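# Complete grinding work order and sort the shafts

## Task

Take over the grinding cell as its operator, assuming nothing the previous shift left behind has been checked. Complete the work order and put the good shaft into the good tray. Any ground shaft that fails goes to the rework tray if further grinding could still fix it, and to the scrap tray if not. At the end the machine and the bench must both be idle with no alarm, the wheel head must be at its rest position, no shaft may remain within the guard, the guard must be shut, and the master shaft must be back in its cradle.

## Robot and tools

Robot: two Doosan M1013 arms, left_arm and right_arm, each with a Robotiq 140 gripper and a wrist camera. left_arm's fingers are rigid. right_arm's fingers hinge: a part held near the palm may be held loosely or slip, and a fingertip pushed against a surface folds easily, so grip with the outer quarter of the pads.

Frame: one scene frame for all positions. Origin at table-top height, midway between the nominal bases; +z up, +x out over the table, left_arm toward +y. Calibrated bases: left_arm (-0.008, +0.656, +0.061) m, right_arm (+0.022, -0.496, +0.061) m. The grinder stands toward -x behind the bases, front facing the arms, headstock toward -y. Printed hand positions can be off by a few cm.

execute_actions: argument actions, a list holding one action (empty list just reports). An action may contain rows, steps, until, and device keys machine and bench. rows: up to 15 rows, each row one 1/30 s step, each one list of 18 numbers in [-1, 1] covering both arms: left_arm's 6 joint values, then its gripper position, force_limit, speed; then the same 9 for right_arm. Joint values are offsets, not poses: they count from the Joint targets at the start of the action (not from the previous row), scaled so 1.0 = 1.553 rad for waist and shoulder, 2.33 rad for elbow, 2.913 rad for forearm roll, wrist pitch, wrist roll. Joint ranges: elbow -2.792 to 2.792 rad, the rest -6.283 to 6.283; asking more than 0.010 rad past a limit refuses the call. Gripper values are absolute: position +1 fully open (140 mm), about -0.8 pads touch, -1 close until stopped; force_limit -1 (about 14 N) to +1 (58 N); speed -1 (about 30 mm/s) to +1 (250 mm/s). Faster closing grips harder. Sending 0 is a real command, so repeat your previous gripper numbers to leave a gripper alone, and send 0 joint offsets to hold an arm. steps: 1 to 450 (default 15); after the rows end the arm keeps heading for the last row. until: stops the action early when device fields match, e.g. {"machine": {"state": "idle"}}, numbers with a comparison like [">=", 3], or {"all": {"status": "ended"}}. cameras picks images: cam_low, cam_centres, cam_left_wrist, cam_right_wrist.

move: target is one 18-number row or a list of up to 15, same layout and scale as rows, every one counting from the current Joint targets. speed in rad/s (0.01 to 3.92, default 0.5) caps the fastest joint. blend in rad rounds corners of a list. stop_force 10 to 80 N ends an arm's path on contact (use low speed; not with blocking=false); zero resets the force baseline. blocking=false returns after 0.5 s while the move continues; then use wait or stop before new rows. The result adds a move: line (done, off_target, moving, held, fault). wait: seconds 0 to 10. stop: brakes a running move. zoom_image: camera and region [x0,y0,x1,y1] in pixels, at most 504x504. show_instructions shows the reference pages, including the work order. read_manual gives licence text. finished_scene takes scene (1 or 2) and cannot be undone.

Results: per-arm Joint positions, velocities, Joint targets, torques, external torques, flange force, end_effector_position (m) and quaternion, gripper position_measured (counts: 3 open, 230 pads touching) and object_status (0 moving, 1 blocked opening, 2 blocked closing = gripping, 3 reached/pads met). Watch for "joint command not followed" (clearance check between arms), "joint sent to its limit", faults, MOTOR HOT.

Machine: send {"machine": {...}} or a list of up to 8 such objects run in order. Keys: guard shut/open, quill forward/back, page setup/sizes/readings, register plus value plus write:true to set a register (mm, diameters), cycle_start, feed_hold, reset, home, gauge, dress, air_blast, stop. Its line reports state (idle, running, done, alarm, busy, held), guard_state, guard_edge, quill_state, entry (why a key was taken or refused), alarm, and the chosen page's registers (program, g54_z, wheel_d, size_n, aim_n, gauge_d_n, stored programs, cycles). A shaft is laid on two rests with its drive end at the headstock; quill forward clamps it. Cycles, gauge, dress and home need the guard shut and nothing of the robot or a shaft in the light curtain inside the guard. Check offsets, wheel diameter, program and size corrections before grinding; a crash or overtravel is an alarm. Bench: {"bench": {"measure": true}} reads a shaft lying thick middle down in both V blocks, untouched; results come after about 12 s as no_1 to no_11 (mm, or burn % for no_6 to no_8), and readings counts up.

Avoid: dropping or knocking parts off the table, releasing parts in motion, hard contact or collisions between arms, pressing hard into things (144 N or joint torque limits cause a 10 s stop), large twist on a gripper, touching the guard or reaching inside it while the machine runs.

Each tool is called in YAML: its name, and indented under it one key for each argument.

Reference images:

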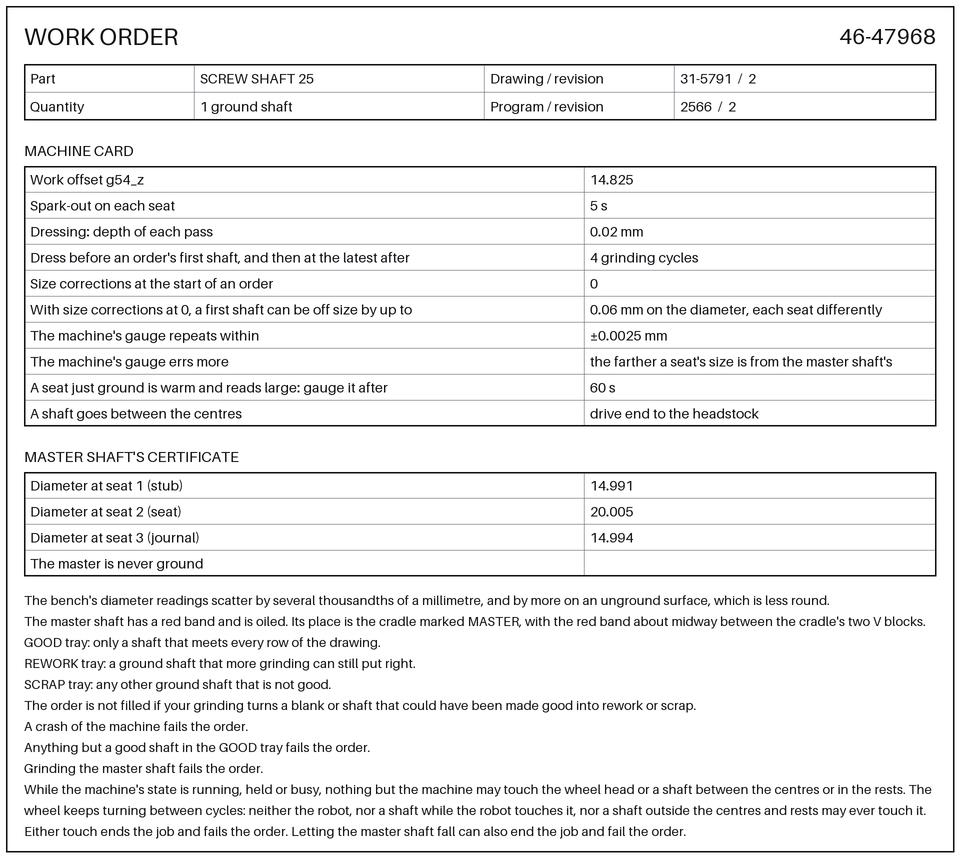

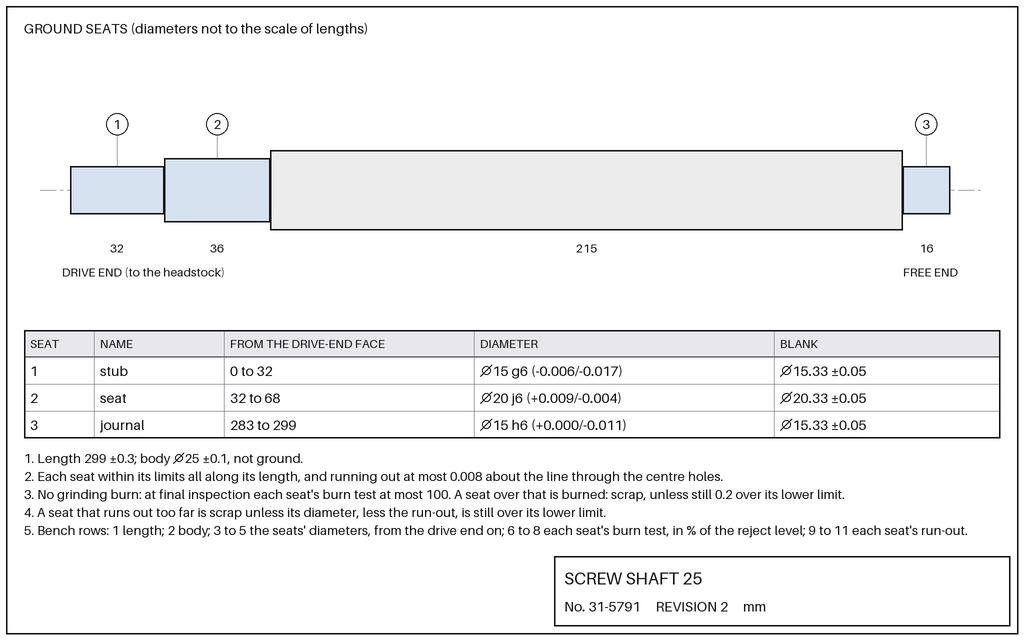

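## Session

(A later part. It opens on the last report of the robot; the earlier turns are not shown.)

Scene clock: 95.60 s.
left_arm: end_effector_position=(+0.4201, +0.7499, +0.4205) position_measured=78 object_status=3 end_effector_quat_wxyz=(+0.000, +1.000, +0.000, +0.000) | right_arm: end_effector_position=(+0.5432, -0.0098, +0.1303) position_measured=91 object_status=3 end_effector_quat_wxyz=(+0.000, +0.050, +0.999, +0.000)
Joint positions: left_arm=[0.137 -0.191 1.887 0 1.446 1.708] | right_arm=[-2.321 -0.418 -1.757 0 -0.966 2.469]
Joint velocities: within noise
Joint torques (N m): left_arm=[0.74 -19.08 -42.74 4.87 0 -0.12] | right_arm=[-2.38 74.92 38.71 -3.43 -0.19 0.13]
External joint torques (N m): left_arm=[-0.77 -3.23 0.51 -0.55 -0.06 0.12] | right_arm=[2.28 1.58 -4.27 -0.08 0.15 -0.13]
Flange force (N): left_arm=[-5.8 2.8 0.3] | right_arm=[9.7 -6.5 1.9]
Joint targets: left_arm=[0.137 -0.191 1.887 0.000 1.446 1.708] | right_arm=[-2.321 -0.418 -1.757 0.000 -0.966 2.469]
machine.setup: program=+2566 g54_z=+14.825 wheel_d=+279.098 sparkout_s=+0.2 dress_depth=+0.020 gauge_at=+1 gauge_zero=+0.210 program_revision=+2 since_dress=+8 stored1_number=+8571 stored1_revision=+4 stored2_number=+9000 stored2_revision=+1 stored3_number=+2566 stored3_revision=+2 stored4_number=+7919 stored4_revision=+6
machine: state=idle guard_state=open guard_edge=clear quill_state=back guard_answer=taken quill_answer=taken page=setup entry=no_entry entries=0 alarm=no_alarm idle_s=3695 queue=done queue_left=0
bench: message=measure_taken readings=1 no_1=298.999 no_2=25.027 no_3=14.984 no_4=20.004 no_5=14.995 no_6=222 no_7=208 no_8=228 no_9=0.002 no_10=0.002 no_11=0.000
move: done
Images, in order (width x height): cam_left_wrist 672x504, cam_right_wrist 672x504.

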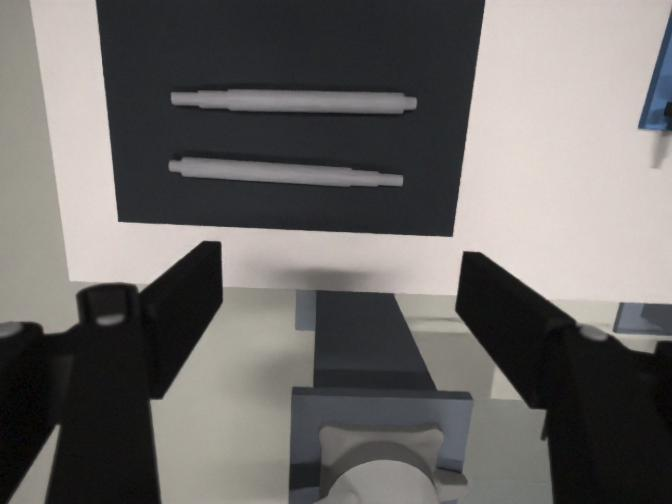

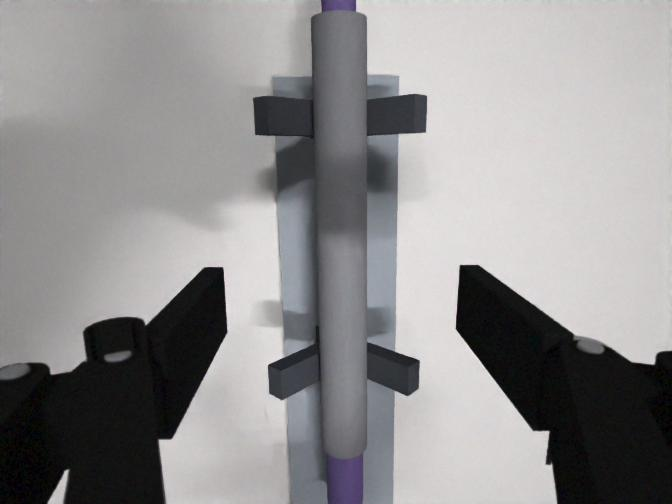

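move:
  target: [0,0,0,0,0,0,0.4,0.2,-0.6,0.0009,-0.0303,-0.0119,0,0.0255,0.0006,0.3,0.2,-0.5]
  speed: 0.08
  stop_force: 15
  cameras: ["cam_right_wrist"]

execute_actions:
  actions:
    - {"rows":[[0,0,0,0,0,0,0.4,0.2,-0.6,0,0,0,0,0,0,-1,0.2,-1]],"steps":90}
  cameras: ["cam_right_wrist"]

Scene clock: 97.63 s.
left_arm: end_effector_position=(+0.4201, +0.7499, +0.4205) position_measured=78 object_status=3 end_effector_quat_wxyz=(+0.000, +1.000, +0.000, +0.000) | right_arm: end_effector_position=(+0.5433, -0.0083, +0.0843) position_measured=91 object_status=3 end_effector_quat_wxyz=(+0.000, +0.050, +0.999, +0.000)
Joint positions: left_arm=[0.137 -0.191 1.887 0 1.446 1.708] | right_arm=[-2.32 -0.466 -1.784 0 -0.892 2.471]
Joint velocities: within noise
Joint torques (N m): left_arm=[0.79 -19.3 -42.71 4.88 -0.01 -0.11] | right_arm=[-2.04 78.05 36.68 -3.28 -0.19 0.14]
External joint torques (N m): left_arm=[-0.8 -3.01 0.51 -0.56 -0.05 0.11] | right_arm=[2 0.97 -4.16 -0.02 0.15 -0.14]
Flange force (N): left_arm=[-5.4 2.8 0.3] | right_arm=[8.7 -6.0 1.7]
Joint targets: left_arm=[0.137 -0.191 1.887 0.000 1.446 1.708] | right_arm=[-2.320 -0.466 -1.784 0.000 -0.892 2.471]
machine.setup: program=+2566 g54_z=+14.825 wheel_d=+279.098 sparkout_s=+0.2 dress_depth=+0.020 gauge_at=+1 gauge_zero=+0.210 program_revision=+2 since_dress=+8 stored1_number=+8571 stored1_revision=+4 stored2_number=+9000 stored2_revision=+1 stored3_number=+2566 stored3_revision=+2 stored4_number=+7919 stored4_revision=+6
machine: state=idle guard_state=open guard_edge=clear quill_state=back guard_answer=taken quill_answer=taken page=setup entry=no_entry entries=0 alarm=no_alarm idle_s=3697 queue=done queue_left=0
bench: message=measure_taken readings=1 no_1=298.999 no_2=25.027 no_3=14.984 no_4=20.004 no_5=14.995 no_6=222 no_7=208 no_8=228 no_9=0.002 no_10=0.002 no_11=0.000
move: done
Images, in order (width x height): cam_right_wrist 672x504.

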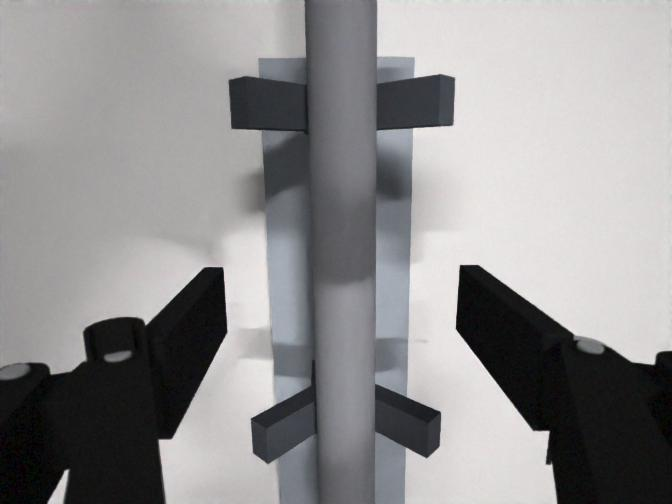

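Scene clock: 100.83 s.
left_arm: end_effector_position=(+0.4201, +0.7499, +0.4205) position_measured=78 object_status=3 end_effector_quat_wxyz=(+0.000, +1.000, +0.000, +0.000) | right_arm: end_effector_position=(+0.5433, -0.0082, +0.0843) position_measured=195 object_status=2 end_effector_quat_wxyz=(+0.000, +0.050, +0.999, +0.000)
Joint positions: left_arm=[0.137 -0.191 1.887 0 1.446 1.708] | right_arm=[-2.32 -0.466 -1.784 0 -0.892 2.471]
Joint velocities: within noise
Joint torques (N m): left_arm=[0.87 -19.08 -42.83 4.87 0.01 -0.08] | right_arm=[-4.73 68.09 30.77 -3.58 -0.1 0.85]
External joint torques (N m): left_arm=[-0.89 -3.23 0.61 -0.55 -0.06 0.08] | right_arm=[4.82 10.89 1.82 0.27 0.07 -0.85]
Flange force (N): left_arm=[-5.8 3.2 0.4] | right_arm=[11.1 -4.2 -12.3]
Joint targets: left_arm=[0.137 -0.191 1.887 0.000 1.446 1.708] | right_arm=[-2.320 -0.466 -1.784 0.000 -0.892 2.471]
machine.setup: program=+2566 g54_z=+14.825 wheel_d=+279.098 sparkout_s=+0.2 dress_depth=+0.020 gauge_at=+1 gauge_zero=+0.210 program_revision=+2 since_dress=+8 stored1_number=+8571 stored1_revision=+4 stored2_number=+9000 stored2_revision=+1 stored3_number=+2566 stored3_revision=+2 stored4_number=+7919 stored4_revision=+6
machine: state=idle guard_state=open guard_edge=clear quill_state=back guard_answer=taken quill_answer=taken page=setup entry=no_entry entries=0 alarm=no_alarm idle_s=3700 queue=done queue_left=0
bench: message=measure_taken readings=1 no_1=298.999 no_2=25.027 no_3=14.984 no_4=20.004 no_5=14.995 no_6=222 no_7=208 no_8=228 no_9=0.002 no_10=0.002 no_11=0.000
Images, in order (width x height): cam_right_wrist 672x504.

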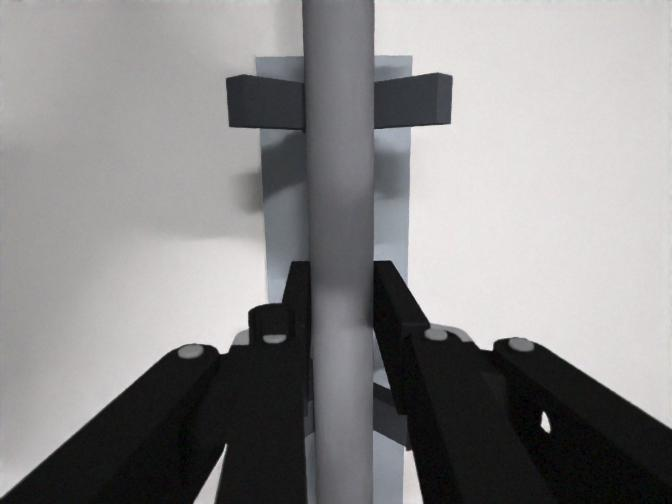

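move:
  target:
    - [0,0,0,0,0,0,0.4,0.2,-0.6,0,0.0899,0.0594,0,-0.0953,0,-1,0.2,-1]
    - [0,0,0,0,0,0,0.4,0.2,-0.6,-0.6537,0.3816,-0.1845,0,-0.0558,0.1562,-1,0.2,-1]
  speed: [0.15,0.4]
  cameras: ["cam_right_wrist"]

Scene clock: 106.50 s.
left_arm: end_effector_position=(+0.4201, +0.7499, +0.4205) position_measured=78 object_status=3 end_effector_quat_wxyz=(+0.000, +1.000, +0.000, +0.000) | right_arm: end_effector_position=(+0.4127, -0.6167, +0.2204) position_measured=195 object_status=2 end_effector_quat_wxyz=(+0.000, +0.707, +0.707, +0.000)
Joint positions: left_arm=[0.137 -0.191 1.887 0 1.446 1.708] | right_arm=[-3.335 0.127 -2.214 0 -1.054 2.926]
Joint velocities: within noise
Joint torques (N m): left_arm=[0.87 -19.09 -42.72 4.83 -0.03 -0.1] | right_arm=[-2.2 26.74 45.95 -3.64 -0.25 0.14]
External joint torques (N m): left_arm=[-0.85 -3.24 0.49 -0.5 -0.03 0.1] | right_arm=[2.16 -3.52 -9.76 -0.04 0.22 -0.14]
Flange force (N): left_arm=[-5.8 3.0 0.2] | right_arm=[7.3 -6.7 15.9]
Joint targets: left_arm=[0.137 -0.191 1.887 0.000 1.446 1.708] | right_arm=[-3.336 0.127 -2.214 0.000 -1.054 2.926]
machine.setup: program=+2566 g54_z=+14.825 wheel_d=+279.098 sparkout_s=+0.2 dress_depth=+0.020 gauge_at=+1 gauge_zero=+0.210 program_revision=+2 since_dress=+8 stored1_number=+8571 stored1_revision=+4 stored2_number=+9000 stored2_revision=+1 stored3_number=+2566 stored3_revision=+2 stored4_number=+7919 stored4_revision=+6
machine: state=idle guard_state=open guard_edge=clear quill_state=back guard_answer=taken quill_answer=taken page=setup entry=no_entry entries=0 alarm=no_alarm idle_s=3705 queue=done queue_left=0
bench: message=measure_taken readings=1 no_1=298.999 no_2=25.027 no_3=14.984 no_4=20.004 no_5=14.995 no_6=222 no_7=208 no_8=228 no_9=0.002 no_10=0.002 no_11=0.000
move: done
Images, in order (width x height): cam_right_wrist 672x504.

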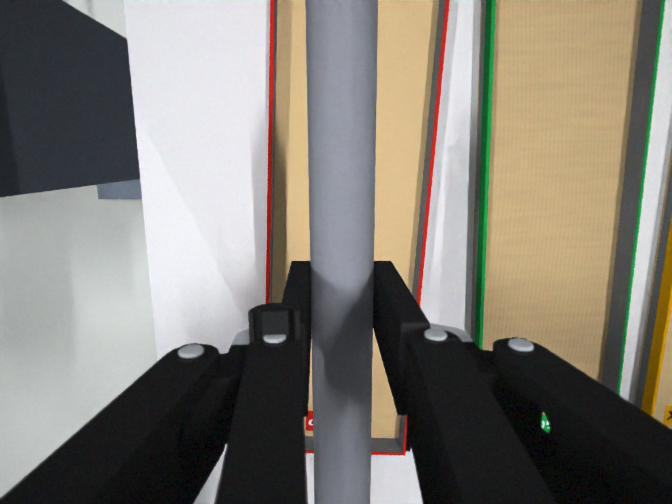

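move:
  target:
    - [0,0,0,0,0,0,0.4,0.2,-0.6,0.0063,-0.1178,-0.0422,0,0.0963,0.0031,-1,0.2,-1]
    - [0,0,0,0,0,0,0.4,0.2,-0.6,0.0063,-0.1960,-0.0645,0,0.1559,0.0031,-1,0.2,-1]
  speed: [0.15,0.04]
  stop_force: 12
  cameras: ["cam_right_wrist"]

Scene clock: 113.13 s.
left_arm: end_effector_position=(+0.4201, +0.7499, +0.4205) position_measured=78 object_status=3 end_effector_quat_wxyz=(+0.000, +1.000, +0.000, +0.000) | right_arm: end_effector_position=(+0.4316, -0.6165, +0.0433) position_measured=195 object_status=2 end_effector_quat_wxyz=(+0.000, +0.707, +0.708, +0.000)
Joint positions: left_arm=[0.137 -0.191 1.887 0 1.446 1.708] | right_arm=[-3.326 -0.154 -2.355 0 -0.634 2.935]
Joint velocities: within noise
Joint torques (N m): left_arm=[0.85 -18.99 -42.62 4.85 -0.04 -0.13] | right_arm=[-2 20.53 20.99 -2.62 4.45 0.17]
External joint torques (N m): left_arm=[-0.82 -3.35 0.39 -0.52 -0.01 0.13] | right_arm=[1.96 20.1 3.64 0.12 -4.47 -0.17]
Flange force (N): left_arm=[-5.8 2.9 0.0] | right_arm=[9.5 -17.5 -50.5]
Joint targets: left_arm=[0.137 -0.191 1.887 0.000 1.446 1.708] | right_arm=[-3.326 -0.154 -2.355 0.000 -0.634 2.935]
machine.setup: program=+2566 g54_z=+14.825 wheel_d=+279.098 sparkout_s=+0.2 dress_depth=+0.020 gauge_at=+1 gauge_zero=+0.210 program_revision=+2 since_dress=+8 stored1_number=+8571 stored1_revision=+4 stored2_number=+9000 stored2_revision=+1 stored3_number=+2566 stored3_revision=+2 stored4_number=+7919 stored4_revision=+6
machine: state=idle guard_state=open guard_edge=clear quill_state=back guard_answer=taken quill_answer=taken page=setup entry=no_entry entries=0 alarm=no_alarm idle_s=3712 queue=done queue_left=0
bench: message=measure_taken readings=1 no_1=298.999 no_2=25.027 no_3=14.984 no_4=20.004 no_5=14.995 no_6=222 no_7=208 no_8=228 no_9=0.002 no_10=0.002 no_11=0.000
move: contact (right_arm); path passed 1 of 2 targets; right_arm: the wrist pitch is farthest, 0.034 rad from its target
Images, in order (width x height): cam_right_wrist 672x504.

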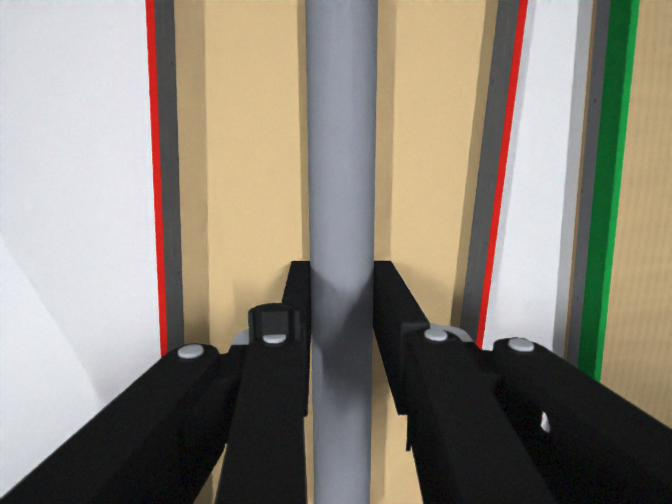

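execute_actions:
  actions:
    - {"rows":[[0,0,0,0,0,0,0.4,0.2,-0.6,0,0,0,0,0,0,-0.1,0.2,-1]],"steps":60}
  cameras: ["cam_right_wrist"]

Scene clock: 115.57 s.
left_arm: end_effector_position=(+0.4201, +0.7499, +0.4205) position_measured=78 object_status=3 end_effector_quat_wxyz=(+0.000, +1.000, +0.000, +0.000) | right_arm: end_effector_position=(+0.4316, -0.6166, +0.0433) position_measured=141 object_status=3 end_effector_quat_wxyz=(+0.000, +0.707, +0.708, +0.000)
Joint positions: left_arm=[0.137 -0.191 1.887 0 1.446 1.708] | right_arm=[-3.326 -0.154 -2.355 0 -0.634 2.935]
Joint velocities: within noise
Joint torques (N m): left_arm=[0.86 -19.15 -42.7 4.84 -0.03 -0.07] | right_arm=[-2.38 39.44 28.34 -2.41 -0.17 0.13]
External joint torques (N m): left_arm=[-0.89 -3.15 0.47 -0.52 -0.03 0.07] | right_arm=[2.35 0.99 -3.74 -0.09 0.15 -0.13]
Flange force (N): left_arm=[-5.5 3.1 0.2] | right_arm=[7.3 -6.5 1.0]
Joint targets: left_arm=[0.137 -0.191 1.887 0.000 1.446 1.708] | right_arm=[-3.326 -0.154 -2.355 0.000 -0.634 2.935]
machine.setup: program=+2566 g54_z=+14.825 wheel_d=+279.098 sparkout_s=+0.2 dress_depth=+0.020 gauge_at=+1 gauge_zero=+0.210 program_revision=+2 since_dress=+8 stored1_number=+8571 stored1_revision=+4 stored2_number=+9000 stored2_revision=+1 stored3_number=+2566 stored3_revision=+2 stored4_number=+7919 stored4_revision=+6
machine: state=idle guard_state=open guard_edge=clear quill_state=back guard_answer=taken quill_answer=taken page=setup entry=no_entry entries=0 alarm=no_alarm idle_s=3714 queue=done queue_left=0
bench: message=measure_taken readings=1 no_1=298.999 no_2=25.027 no_3=14.984 no_4=20.004 no_5=14.995 no_6=222 no_7=208 no_8=228 no_9=0.002 no_10=0.002 no_11=0.000
Images, in order (width x height): cam_right_wrist 672x504.

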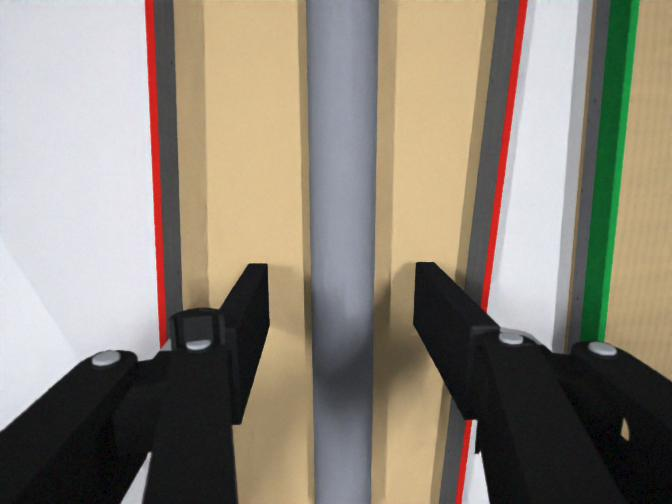

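move:
  target:
    - [0,0,0,0,0,0,0.4,0.2,-0.6,0,0.1613,0.0715,0,-0.1427,0,-0.1,0.2,-1]
    - [0,0,0,0,0,0,0.4,0.2,-0.6,0.2086,0.2234,0.2082,0,-0.2849,-0.4202,-0.1,0.2,-1]
  speed: [0.15,0.5]
  cameras: ["cam_right_wrist"]

execute_actions:
  actions:
    - {"machine":[{"guard":"shut","page":"sizes"},{"register":"sparkout_s","value":5,"write":true}],"steps":105}
  cameras: ["cam_low"]

Scene clock: 121.80 s.
left_arm: end_effector_position=(+0.4201, +0.7499, +0.4205) position_measured=78 object_status=3 end_effector_quat_wxyz=(+0.000, +1.000, +0.000, +0.000) | right_arm: end_effector_position=(+0.4605, -0.4784, +0.4309) position_measured=141 object_status=3 end_effector_quat_wxyz=(+0.001, +0.011, +1.000, +0.000)
Joint positions: left_arm=[0.137 -0.191 1.887 0 1.446 1.708] | right_arm=[-3.002 0.193 -1.87 0 -1.463 1.711]
Joint velocities: within noise
Joint torques (N m): left_arm=[1.06 -19.37 -42.74 4.85 0 -0.11] | right_arm=[-2.39 21.52 46.32 -4.22 -0.22 0.19]
External joint torques (N m): left_arm=[-1.14 -2.91 0.52 -0.53 -0.05 0.11] | right_arm=[2.31 0.46 -4.81 -0.04 0.16 -0.19]
Flange force (N): left_arm=[-5.1 3.6 0.3] | right_arm=[7.8 4.4 8.2]
Joint targets: left_arm=[0.137 -0.191 1.887 0.000 1.446 1.708] | right_arm=[-3.002 0.193 -1.870 0.000 -1.463 1.711]
machine.setup: program=+2566 g54_z=+14.825 wheel_d=+279.098 sparkout_s=+0.2 dress_depth=+0.020 gauge_at=+1 gauge_zero=+0.210 program_revision=+2 since_dress=+8 stored1_number=+8571 stored1_revision=+4 stored2_number=+9000 stored2_revision=+1 stored3_number=+2566 stored3_revision=+2 stored4_number=+7919 stored4_revision=+6
machine: state=idle guard_state=open guard_edge=clear quill_state=back guard_answer=taken quill_answer=taken page=setup entry=no_entry entries=0 alarm=no_alarm idle_s=3721 queue=done queue_left=0
bench: message=measure_taken readings=1 no_1=298.999 no_2=25.027 no_3=14.984 no_4=20.004 no_5=14.995 no_6=222 no_7=208 no_8=228 no_9=0.002 no_10=0.002 no_11=0.000
move: done
Images, in order (width x height): cam_right_wrist 672x504.

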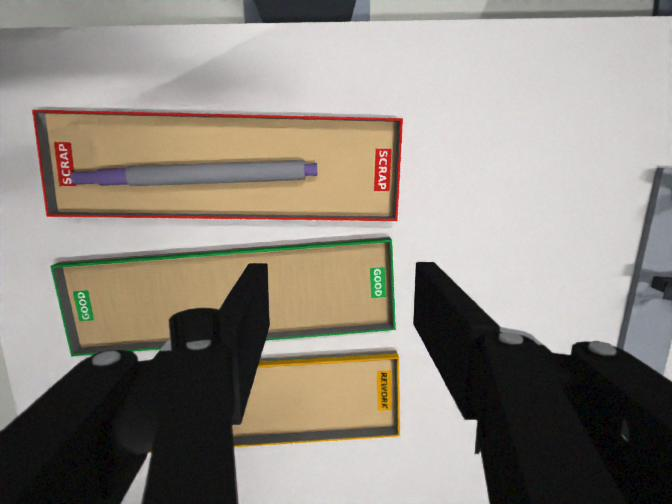

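Scene clock: 125.50 s.
left_arm: end_effector_position=(+0.4201, +0.7499, +0.4205) position_measured=78 object_status=3 end_effector_quat_wxyz=(+0.000, +1.000, +0.000, +0.000) | right_arm: end_effector_position=(+0.4605, -0.4784, +0.4309) position_measured=141 object_status=3 end_effector_quat_wxyz=(+0.001, +0.011, +1.000, +0.000)
Joint positions: left_arm=[0.137 -0.191 1.887 0 1.446 1.708] | right_arm=[-3.002 0.193 -1.87 0 -1.463 1.711]
Joint velocities: within noise
Joint torques (N m): left_arm=[1.13 -19.27 -42.7 4.87 -0.01 -0.13] | right_arm=[-2.09 21.38 46.31 -4.15 -0.22 0.12]
External joint torques (N m): left_arm=[-1.08 -3.06 0.49 -0.54 -0.04 0.13] | right_arm=[2.06 0.5 -4.84 -0.1 0.17 -0.12]
Flange force (N): left_arm=[-5.4 3.4 0.2] | right_arm=[7.8 4.0 8.2]
Joint targets: left_arm=[0.137 -0.191 1.887 0.000 1.446 1.708] | right_arm=[-3.002 0.193 -1.870 0.000 -1.463 1.711]
Tool commands: left_gripper/position=+0.4 left_gripper/force_limit=+0.2 left_gripper/speed=-0.6 right_gripper/position=-0.1 right_gripper/force_limit=+0.2 right_gripper/speed=-1.0
machine.sizes: size_1=+0.000 size_2=+0.000 size_3=+0.000 aim_1=+14.989 aim_2=+20.003 aim_3=+14.995
machine: state=idle guard_state=shut guard_edge=clear quill_state=back guard_answer=taken quill_answer=taken page=sizes entry=taken entries=1 alarm=no_alarm idle_s=3724 queue=done queue_left=0
bench: message=measure_taken readings=1 no_1=298.999 no_2=25.027 no_3=14.984 no_4=20.004 no_5=14.995 no_6=222 no_7=208 no_8=228 no_9=0.002 no_10=0.002 no_11=0.000
Images, in order (width x height): cam_low 672x504.

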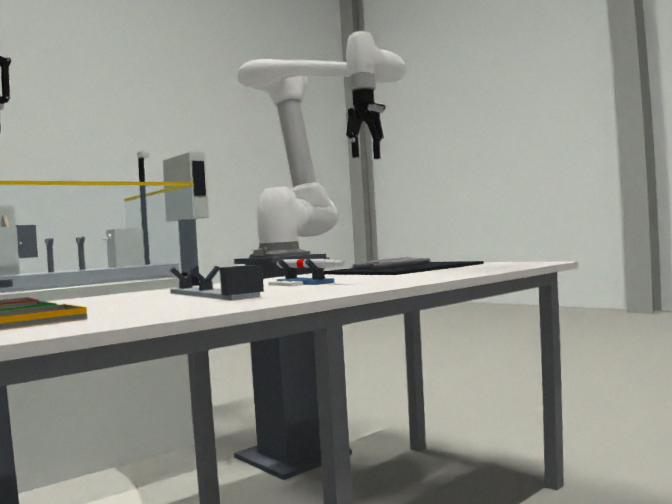

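execute_actions:
  actions:
    - {"machine":[{"dress":true,"page":"setup"},{"air_blast":true},{"guard":"open"}],"steps":450,"until":{"machine":{"queue":"done","guard_state":"open"}}}
  cameras: ["cam_centres","cam_left_wrist"]

Scene clock: 142.00 s.
left_arm: end_effector_position=(+0.4201, +0.7499, +0.4205) position_measured=78 object_status=3 end_effector_quat_wxyz=(+0.000, +1.000, +0.000, +0.000) | right_arm: end_effector_position=(+0.4605, -0.4784, +0.4309) position_measured=141 object_status=3 end_effector_quat_wxyz=(+0.001, +0.011, +1.000, +0.000)
Joint positions: left_arm=[0.137 -0.191 1.887 0 1.446 1.708] | right_arm=[-3.002 0.193 -1.87 0 -1.463 1.711]
Joint velocities: within noise
Joint torques (N m): left_arm=[0.83 -19.05 -42.62 4.87 0 -0.1] | right_arm=[-2.04 21 46.05 -4.2 -0.16 0.14]
External joint torques (N m): left_arm=[-0.8 -3.27 0.42 -0.55 -0.05 0.1] | right_arm=[2 0.87 -4.55 -0.06 0.11 -0.14]
Flange force (N): left_arm=[-5.7 2.9 0.1] | right_arm=[8.1 3.8 7.6]
Joint targets: left_arm=[0.137 -0.191 1.887 0.000 1.446 1.708] | right_arm=[-3.002 0.193 -1.870 0.000 -1.463 1.711]
Tool commands: left_gripper/position=+0.4 left_gripper/force_limit=+0.2 left_gripper/speed=-0.6 right_gripper/position=-0.1 right_gripper/force_limit=+0.2 right_gripper/speed=-1.0
machine.setup: program=+2566 g54_z=+14.825 wheel_d=+279.098 sparkout_s=+5.0 dress_depth=+0.020 gauge_at=+1 gauge_zero=+0.210 program_revision=+2 since_dress=+8 stored1_number=+8571 stored1_revision=+4 stored2_number=+9000 stored2_revision=+1 stored3_number=+2566 stored3_revision=+2 stored4_number=+7919 stored4_revision=+6
machine: state=running guard_state=shut guard_edge=clear quill_state=back guard_answer=taken quill_answer=taken page=setup entry=taken entries=2 alarm=no_alarm idle_s=3741 queue=running queue_left=2
bench: message=measure_taken readings=1 no_1=298.999 no_2=25.027 no_3=14.984 no_4=20.004 no_5=14.995 no_6=222 no_7=208 no_8=228 no_9=0.002 no_10=0.002 no_11=0.000
Images, in order (width x height): cam_centres 672x504, cam_left_wrist 672x504.

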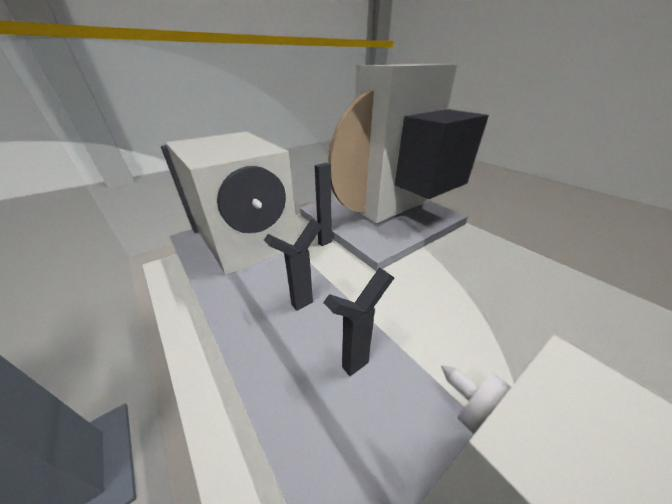

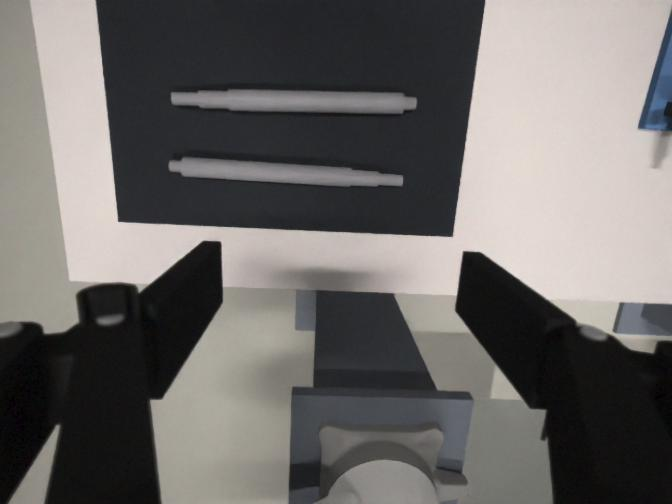

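move:
  target: [-0.4608,0.2812,-0.1777,0,-0.0079,-0.2458,0.3,0.2,-0.6,0,0,0,0,0,0,-0.1,0.2,-1]
  speed: 0.5
  cameras: ["cam_left_wrist"]

Scene clock: 144.27 s.
left_arm: end_effector_position=(+0.6001, +0.3002, +0.4007) position_measured=91 object_status=3 end_effector_quat_wxyz=(+0.000, +1.000, +0.000, +0.000) | right_arm: end_effector_position=(+0.4605, -0.4784, +0.4309) position_measured=141 object_status=3 end_effector_quat_wxyz=(+0.001, +0.011, +1.000, +0.000)
Joint positions: left_arm=[-0.578 0.245 1.473 0 1.423 0.992] | right_arm=[-3.002 0.193 -1.87 0 -1.463 1.711]
Joint velocities: within noise
Joint torques (N m): left_arm=[-2.16 -63.96 -42.59 4.87 0.04 -0.01] | right_arm=[-2.39 21.93 46.25 -4.24 -0.19 0.14]
External joint torques (N m): left_arm=[2.22 -3.68 0.53 -0.53 -0.08 0.01] | right_arm=[2.39 -0.32 -4.85 -0.01 0.13 -0.14]
Flange force (N): left_arm=[-4.3 -6.2 0.1] | right_arm=[6.6 4.8 8.3]
Joint targets: left_arm=[-0.578 0.245 1.473 0.000 1.423 0.992] | right_arm=[-3.002 0.193 -1.870 0.000 -1.463 1.711]
machine.setup: program=+2566 g54_z=+14.825 wheel_d=+279.098 sparkout_s=+5.0 dress_depth=+0.020 gauge_at=+1 gauge_zero=+0.210 program_revision=+2 since_dress=+8 stored1_number=+8571 stored1_revision=+4 stored2_number=+9000 stored2_revision=+1 stored3_number=+2566 stored3_revision=+2 stored4_number=+7919 stored4_revision=+6
machine: state=running guard_state=shut guard_edge=clear quill_state=back guard_answer=taken quill_answer=taken page=setup entry=taken entries=2 alarm=no_alarm idle_s=3743 queue=running queue_left=2
bench: message=measure_taken readings=1 no_1=298.999 no_2=25.027 no_3=14.984 no_4=20.004 no_5=14.995 no_6=222 no_7=208 no_8=228 no_9=0.002 no_10=0.002 no_11=0.000
move: done
Images, in order (width x height): cam_left_wrist 672x504.

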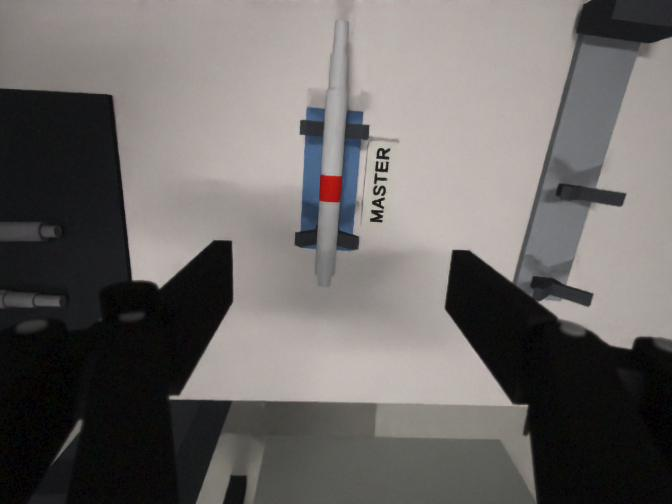

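move:
  target: [0.0045,0.0738,0.0964,0,-0.1162,0.0027,0.3,0.2,-0.6,0,0,0,0,0,0,-0.1,0.2,-1]
  speed: 0.25
  cameras: ["cam_left_wrist"]

Scene clock: 147.10 s.
left_arm: end_effector_position=(+0.6098, +0.2997, +0.2002) position_measured=91 object_status=3 end_effector_quat_wxyz=(+0.000, +1.000, +0.000, +0.000) | right_arm: end_effector_position=(+0.4605, -0.4784, +0.4309) position_measured=141 object_status=3 end_effector_quat_wxyz=(+0.001, +0.011, +1.000, +0.000)
Joint positions: left_arm=[-0.571 0.36 1.698 0 1.085 1] | right_arm=[-3.002 0.193 -1.87 0 -1.463 1.711]
Joint velocities: within noise
Joint torques (N m): left_arm=[0.71 -71.56 -37.83 4.38 0.13 -0.12] | right_arm=[-1.64 21.23 46.24 -4.2 -0.25 0.12]
External joint torques (N m): left_arm=[-0.69 -3.06 0.23 -0.5 -0.17 0.12] | right_arm=[1.59 0.67 -4.73 -0.06 0.2 -0.12]
Flange force (N): left_arm=[-4.8 -1.8 -1.8] | right_arm=[7.8 2.9 8.1]
Joint targets: left_arm=[-0.571 0.360 1.698 0.000 1.085 1.000] | right_arm=[-3.002 0.193 -1.870 0.000 -1.463 1.711]
machine.setup: program=+2566 g54_z=+14.825 wheel_d=+279.098 sparkout_s=+5.0 dress_depth=+0.020 gauge_at=+1 gauge_zero=+0.210 program_revision=+2 since_dress=+8 stored1_number=+8571 stored1_revision=+4 stored2_number=+9000 stored2_revision=+1 stored3_number=+2566 stored3_revision=+2 stored4_number=+7919 stored4_revision=+6
machine: state=running guard_state=shut guard_edge=clear quill_state=back guard_answer=taken quill_answer=taken page=setup entry=taken entries=2 alarm=no_alarm idle_s=3746 queue=running queue_left=2
bench: message=measure_taken readings=1 no_1=298.999 no_2=25.027 no_3=14.984 no_4=20.004 no_5=14.995 no_6=222 no_7=208 no_8=228 no_9=0.002 no_10=0.002 no_11=0.000
move: done
Images, in order (width x height): cam_left_wrist 672x504.

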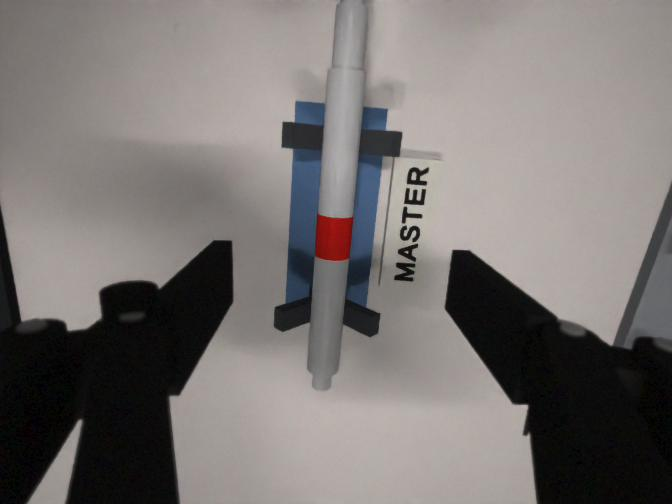

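move:
  target:
    - [-0.0039,0.0474,0.0337,0,-0.0527,-0.0022,0.3,0.2,-0.6,0,0,0,0,0,0,-0.1,0.2,-1]
    - [-0.0039,0.0809,0.0467,0,-0.0809,-0.0022,0.3,0.2,-0.6,0,0,0,0,0,0,-0.1,0.2,-1]
  speed: [0.12,0.06]
  stop_force: 12
  cameras: ["cam_left_wrist"]

Scene clock: 151.17 s.
left_arm: end_effector_position=(+0.6052, +0.2976, +0.0605) position_measured=91 object_status=3 end_effector_quat_wxyz=(+0.000, +1.000, +0.000, +0.000) | right_arm: end_effector_position=(+0.4605, -0.4784, +0.4309) position_measured=141 object_status=3 end_effector_quat_wxyz=(+0.001, +0.011, +1.000, +0.000)
Joint positions: left_arm=[-0.577 0.486 1.806 0 0.849 0.993] | right_arm=[-3.002 0.193 -1.87 0 -1.463 1.711]
Joint velocities: within noise
Joint torques (N m): left_arm=[0.72 -77.89 -31.94 3.8 0.01 -0.11] | right_arm=[-2.37 21.55 46.08 -4.2 -0.19 0.14]
External joint torques (N m): left_arm=[-0.91 -3.02 -0.01 -0.51 -0.06 0.11] | right_arm=[2.34 0.5 -4.59 -0.06 0.14 -0.14]
Flange force (N): left_arm=[-3.9 -1.0 -3.2] | right_arm=[7.6 4.6 7.8]
Joint targets: left_arm=[-0.577 0.486 1.806 0.000 0.849 0.993] | right_arm=[-3.002 0.193 -1.870 0.000 -1.463 1.711]
machine.setup: program=+2566 g54_z=+14.825 wheel_d=+279.018 sparkout_s=+5.0 dress_depth=+0.020 gauge_at=+1 gauge_zero=+0.210 program_revision=+2 since_dress=+0 stored1_number=+8571 stored1_revision=+4 stored2_number=+9000 stored2_revision=+1 stored3_number=+2566 stored3_revision=+2 stored4_number=+7919 stored4_revision=+6
machine: state=idle guard_state=between guard_edge=clear quill_state=back guard_answer=taken quill_answer=taken page=setup entry=taken entries=3 alarm=no_alarm idle_s=3750 queue=running queue_left=0
bench: message=measure_taken readings=1 no_1=298.999 no_2=25.027 no_3=14.984 no_4=20.004 no_5=14.995 no_6=222 no_7=208 no_8=228 no_9=0.002 no_10=0.002 no_11=0.000
move: done
Images, in order (width x height): cam_left_wrist 672x504.

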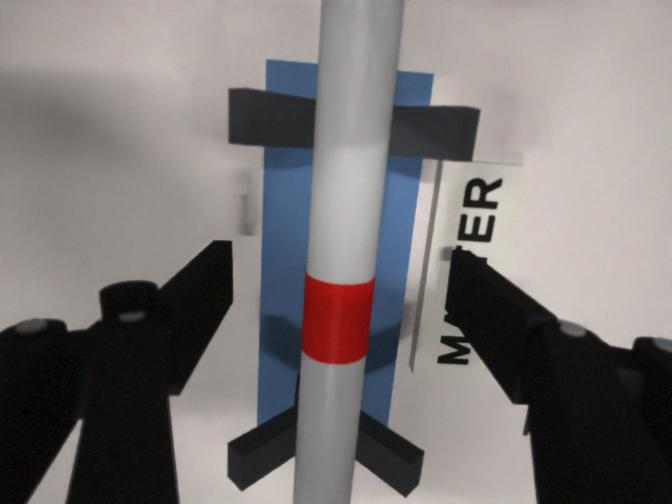

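move:
  target: [0,0,0,0,0,0.0069,0.3,0.2,-0.6,0,0,0,0,0,0,-0.1,0.2,-1]
  speed: 0.1
  cameras: []

execute_actions:
  actions:
    - {"rows":[[0,0,0,0,0,0,-1,0.6,-1,0,0,0,0,0,0,-0.1,0.2,-1]],"steps":90}
  cameras: ["cam_left_wrist","cam_centres"]

Scene clock: 152.20 s.
left_arm: end_effector_position=(+0.6052, +0.2976, +0.0605) position_measured=91 object_status=3 end_effector_quat_wxyz=(+0.000, +1.000, -0.010, +0.000) | right_arm: end_effector_position=(+0.4605, -0.4784, +0.4309) position_measured=141 object_status=3 end_effector_quat_wxyz=(+0.001, +0.011, +1.000, +0.000)
Joint positions: left_arm=[-0.577 0.486 1.806 0 0.849 1.013] | right_arm=[-3.002 0.193 -1.87 0 -1.463 1.711]
Joint velocities: within noise
Joint torques (N m): left_arm=[0.79 -78.07 -31.9 3.8 0.04 0.03] | right_arm=[-2.36 21.23 46.1 -4.22 -0.19 0.16]
External joint torques (N m): left_arm=[-0.85 -2.87 -0.05 -0.51 -0.09 -0.03] | right_arm=[2.34 0.69 -4.56 -0.03 0.14 -0.16]
Flange force (N): left_arm=[-3.8 -0.7 -3.0] | right_arm=[7.8 4.5 7.7]
Joint targets: left_arm=[-0.577 0.486 1.806 0.000 0.849 1.013] | right_arm=[-3.002 0.193 -1.870 0.000 -1.463 1.711]
machine.setup: program=+2566 g54_z=+14.825 wheel_d=+279.018 sparkout_s=+5.0 dress_depth=+0.020 gauge_at=+1 gauge_zero=+0.210 program_revision=+2 since_dress=+0 stored1_number=+8571 stored1_revision=+4 stored2_number=+9000 stored2_revision=+1 stored3_number=+2566 stored3_revision=+2 stored4_number=+7919 stored4_revision=+6
machine: state=idle guard_state=between guard_edge=clear quill_state=back guard_answer=taken quill_answer=taken page=setup entry=taken entries=3 alarm=no_alarm idle_s=3751 queue=running queue_left=0
bench: message=measure_taken readings=1 no_1=298.999 no_2=25.027 no_3=14.984 no_4=20.004 no_5=14.995 no_6=222 no_7=208 no_8=228 no_9=0.002 no_10=0.002 no_11=0.000
move: done
No camera images: "cameras" was empty.

Scene clock: 155.40 s.
left_arm: end_effector_position=(+0.6052, +0.2976, +0.0605) position_measured=195 object_status=2 end_effector_quat_wxyz=(+0.000, +1.000, -0.010, +0.000) | right_arm: end_effector_position=(+0.4605, -0.4784, +0.4309) position_measured=141 object_status=3 end_effector_quat_wxyz=(+0.001, +0.011, +1.000, +0.000)
Joint positions: left_arm=[-0.577 0.486 1.806 0 0.849 1.013] | right_arm=[-3.002 0.193 -1.87 0 -1.463 1.711]
Joint velocities: within noise
Joint torques (N m): left_arm=[-8.36 -73.21 -34.37 0.75 -2.77 0.16] | right_arm=[-1.93 21.31 46.3 -4.21 -0.21 0.14]
External joint torques (N m): left_arm=[8.5 -7.75 2.43 2.55 2.73 -0.16] | right_arm=[1.9 0.56 -4.82 -0.04 0.15 -0.14]
Flange force (N): left_arm=[-4.6 -16.0 -11.6] | right_arm=[7.8 3.5 8.2]
Joint targets: left_arm=[-0.577 0.486 1.806 0.000 0.849 1.013] | right_arm=[-3.002 0.193 -1.870 0.000 -1.463 1.711]
machine.setup: program=+2566 g54_z=+14.825 wheel_d=+279.018 sparkout_s=+5.0 dress_depth=+0.020 gauge_at=+1 gauge_zero=+0.210 program_revision=+2 since_dress=+0 stored1_number=+8571 stored1_revision=+4 stored2_number=+9000 stored2_revision=+1 stored3_number=+2566 stored3_revision=+2 stored4_number=+7919 stored4_revision=+6
machine: state=idle guard_state=open guard_edge=clear quill_state=back guard_answer=taken quill_answer=taken page=setup entry=taken entries=3 alarm=no_alarm idle_s=3754 queue=done queue_left=0
bench: message=measure_taken readings=1 no_1=298.999 no_2=25.027 no_3=14.984 no_4=20.004 no_5=14.995 no_6=222 no_7=208 no_8=228 no_9=0.002 no_10=0.002 no_11=0.000
Images, in order (width x height): cam_centres 672x504, cam_left_wrist 672x504.

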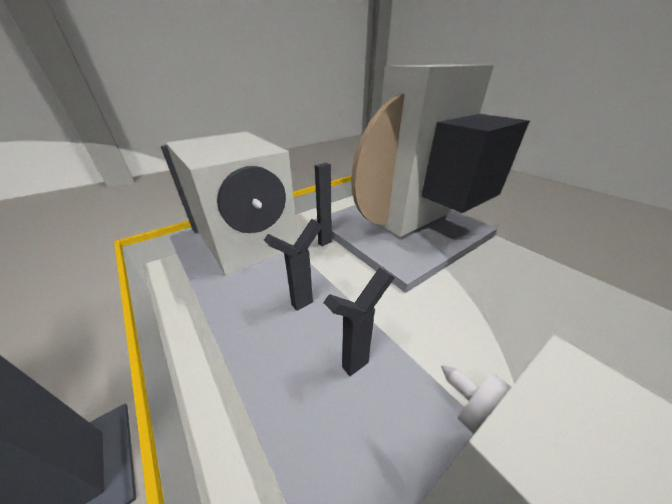

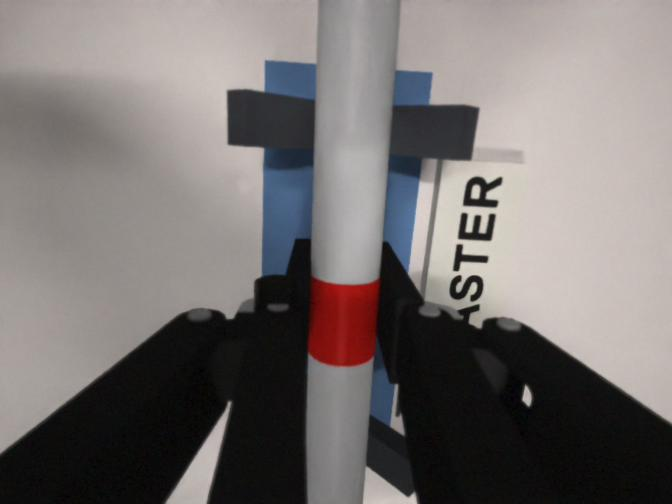

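execute_actions:
  actions:
    - {"rows":[[0,0,0,0,0,0,-0.98,1,-1,0,0,0,0,0,0,-0.1,0.2,-1]],"steps":40}
  cameras: []

move:
  target: [0,-0.1070,-0.0651,0,0.1093,0,-0.98,1,-1,0,0,0,0,0,0,-0.1,0.2,-1]
  speed: 0.08
  cameras: ["cam_left_wrist","cam_low"]

Scene clock: 158.07 s.
left_arm: end_effector_position=(+0.6052, +0.2976, +0.0605) position_measured=196 object_status=2 end_effector_quat_wxyz=(+0.000, +1.000, -0.010, +0.000) | right_arm: end_effector_position=(+0.4605, -0.4784, +0.4309) position_measured=141 object_status=3 end_effector_quat_wxyz=(+0.001, +0.011, +1.000, +0.000)
Joint positions: left_arm=[-0.577 0.486 1.806 0 0.849 1.013] | right_arm=[-3.002 0.193 -1.87 0 -1.463 1.711]
Joint velocities: within noise
Joint torques (N m): left_arm=[-8.63 -72.29 -34.43 0.62 -2.92 0.14] | right_arm=[-2.05 21.23 46.3 -4.19 -0.22 0.07]
External joint torques (N m): left_arm=[8.45 -8.61 2.49 2.67 2.87 -0.14] | right_arm=[2.04 0.4 -4.86 -0.05 0.17 -0.07]
Flange force (N): left_arm=[-5.6 -16.5 -12.8] | right_arm=[7.7 4.0 8.3]
Joint targets: left_arm=[-0.577 0.486 1.806 0.000 0.849 1.013] | right_arm=[-3.002 0.193 -1.870 0.000 -1.463 1.711]
machine.setup: program=+2566 g54_z=+14.825 wheel_d=+279.018 sparkout_s=+5.0 dress_depth=+0.020 gauge_at=+1 gauge_zero=+0.210 program_revision=+2 since_dress=+0 stored1_number=+8571 stored1_revision=+4 stored2_number=+9000 stored2_revision=+1 stored3_number=+2566 stored3_revision=+2 stored4_number=+7919 stored4_revision=+6
machine: state=idle guard_state=open guard_edge=clear quill_state=back guard_answer=taken quill_answer=taken page=setup entry=taken entries=3 alarm=no_alarm idle_s=3756 queue=done queue_left=0
bench: message=measure_taken readings=1 no_1=298.999 no_2=25.027 no_3=14.984 no_4=20.004 no_5=14.995 no_6=222 no_7=208 no_8=228 no_9=0.002 no_10=0.002 no_11=0.000
No camera images: "cameras" was empty.

Scene clock: 162.33 s.
left_arm: end_effector_position=(+0.6048, +0.2978, +0.2506) position_measured=196 object_status=2 end_effector_quat_wxyz=(+0.000, +1.000, -0.010, +0.000) | right_arm: end_effector_position=(+0.4605, -0.4784, +0.4309) position_measured=141 object_status=3 end_effector_quat_wxyz=(+0.001, +0.011, +1.000, +0.000)
Joint positions: left_arm=[-0.577 0.319 1.655 0 1.168 1.013] | right_arm=[-3.002 0.193 -1.87 0 -1.463 1.711]
Joint velocities: within noise
Joint torques (N m): left_arm=[0.83 -76.08 -44.79 4.57 -0.18 -0.07] | right_arm=[-2.24 21.18 46.3 -4.23 -0.16 0.15]
External joint torques (N m): left_arm=[-0.68 4.02 5.7 -0.53 0.13 0.07] | right_arm=[2.25 0.41 -4.93 -0.02 0.11 -0.15]
Flange force (N): left_arm=[-5.4 -2.0 8.4] | right_arm=[7.9 4.3 8.3]
Joint targets: left_arm=[-0.577 0.319 1.655 0.000 1.168 1.013] | right_arm=[-3.002 0.193 -1.870 0.000 -1.463 1.711]
machine.setup: program=+2566 g54_z=+14.825 wheel_d=+279.018 sparkout_s=+5.0 dress_depth=+0.020 gauge_at=+1 gauge_zero=+0.210 program_revision=+2 since_dress=+0 stored1_number=+8571 stored1_revision=+4 stored2_number=+9000 stored2_revision=+1 stored3_number=+2566 stored3_revision=+2 stored4_number=+7919 stored4_revision=+6
machine: state=idle guard_state=open guard_edge=clear quill_state=back guard_answer=taken quill_answer=taken page=setup entry=taken entries=3 alarm=no_alarm idle_s=3761 queue=done queue_left=0
bench: message=measure_taken readings=1 no_1=298.999 no_2=25.027 no_3=14.984 no_4=20.004 no_5=14.995 no_6=222 no_7=208 no_8=228 no_9=0.002 no_10=0.002 no_11=0.000
move: done
Images, in order (width x height): cam_low 672x504, cam_left_wrist 672x504.

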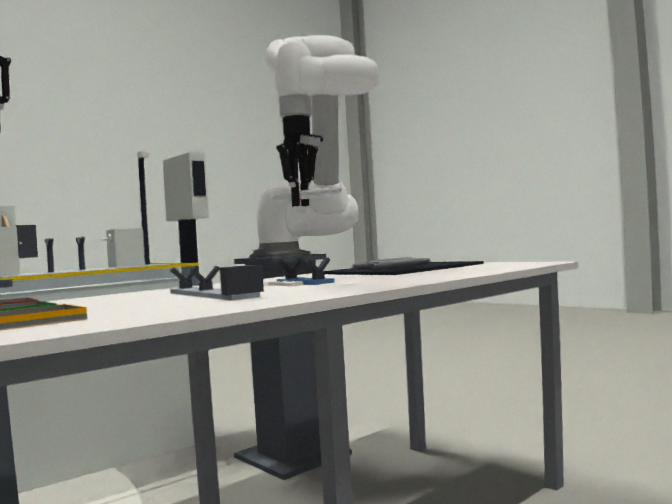

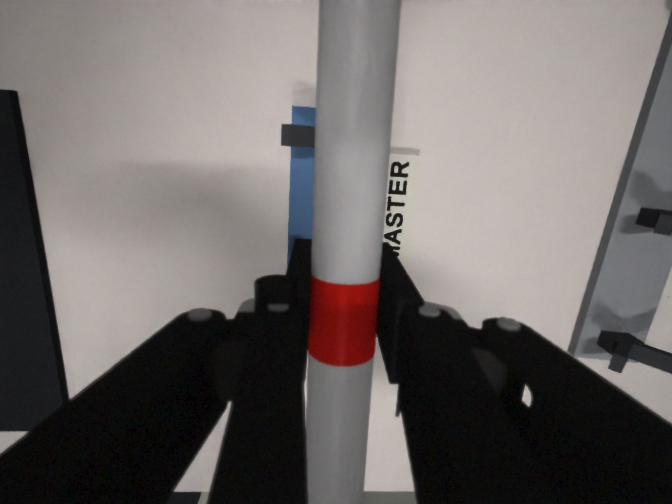

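move:
  target:
    - [0,-0.1605,-0.0280,0,0.1078,0,-0.98,1,-1,0,0,0,0,0,0,-0.1,0.2,-1]
    - [-0.9659,-0.1605,-0.0280,0,0.1078,-0.0929,-0.98,1,-1,0,0,0,0,0,0,-0.1,0.2,-1]
  speed: [0.2,0.45]
  blend: [0.08,0]
  cameras: ["cam_left_wrist"]

Scene clock: 167.83 s.
left_arm: end_effector_position=(-0.2694, +0.1148, +0.4503) position_measured=196 object_status=2 end_effector_quat_wxyz=(+0.000, +0.811, -0.585, +0.000) | right_arm: end_effector_position=(+0.4605, -0.4784, +0.4309) position_measured=141 object_status=3 end_effector_quat_wxyz=(+0.001, +0.011, +1.000, +0.000)
Joint positions: left_arm=[-2.078 0.07 1.589 0 1.482 0.743] | right_arm=[-3.002 0.193 -1.87 0 -1.463 1.711]
Joint velocities: within noise
Joint torques (N m): left_arm=[2.1 -52.54 -48.48 4.94 -0.09 -0.15] | right_arm=[-2.45 21.4 46.27 -4.25 -0.19 0.1]
External joint torques (N m): left_arm=[-2.14 2.88 6.1 -0.56 0.04 0.15] | right_arm=[2.38 0.58 -4.75 -0.01 0.14 -0.1]
Flange force (N): left_arm=[-6.7 -1.9 10.3] | right_arm=[7.9 4.7 8.0]
Joint targets: left_arm=[-2.078 0.070 1.589 0.000 1.482 0.743] | right_arm=[-3.002 0.193 -1.870 0.000 -1.463 1.711]
machine.setup: program=+2566 g54_z=+14.825 wheel_d=+279.018 sparkout_s=+5.0 dress_depth=+0.020 gauge_at=+1 gauge_zero=+0.210 program_revision=+2 since_dress=+0 stored1_number=+8571 stored1_revision=+4 stored2_number=+9000 stored2_revision=+1 stored3_number=+2566 stored3_revision=+2 stored4_number=+7919 stored4_revision=+6
machine: state=idle guard_state=open guard_edge=clear quill_state=back guard_answer=taken quill_answer=taken page=setup entry=taken entries=3 alarm=no_alarm idle_s=3766 queue=done queue_left=0
bench: message=measure_taken readings=1 no_1=298.999 no_2=25.027 no_3=14.984 no_4=20.004 no_5=14.995 no_6=222 no_7=208 no_8=228 no_9=0.002 no_10=0.002 no_11=0.000
move: done
Images, in order (width x height): cam_left_wrist 672x504.

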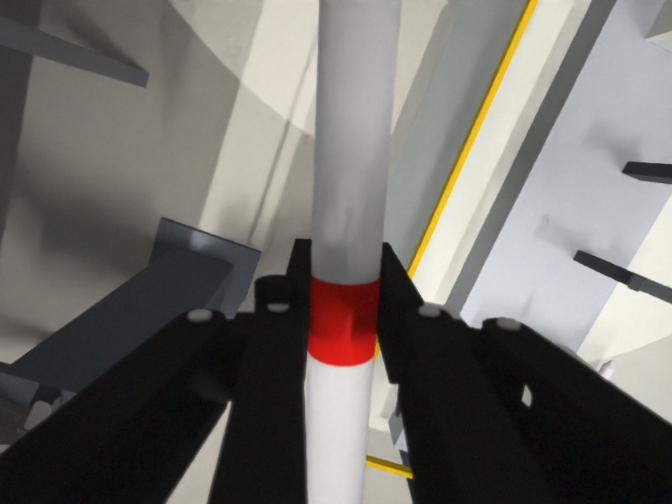

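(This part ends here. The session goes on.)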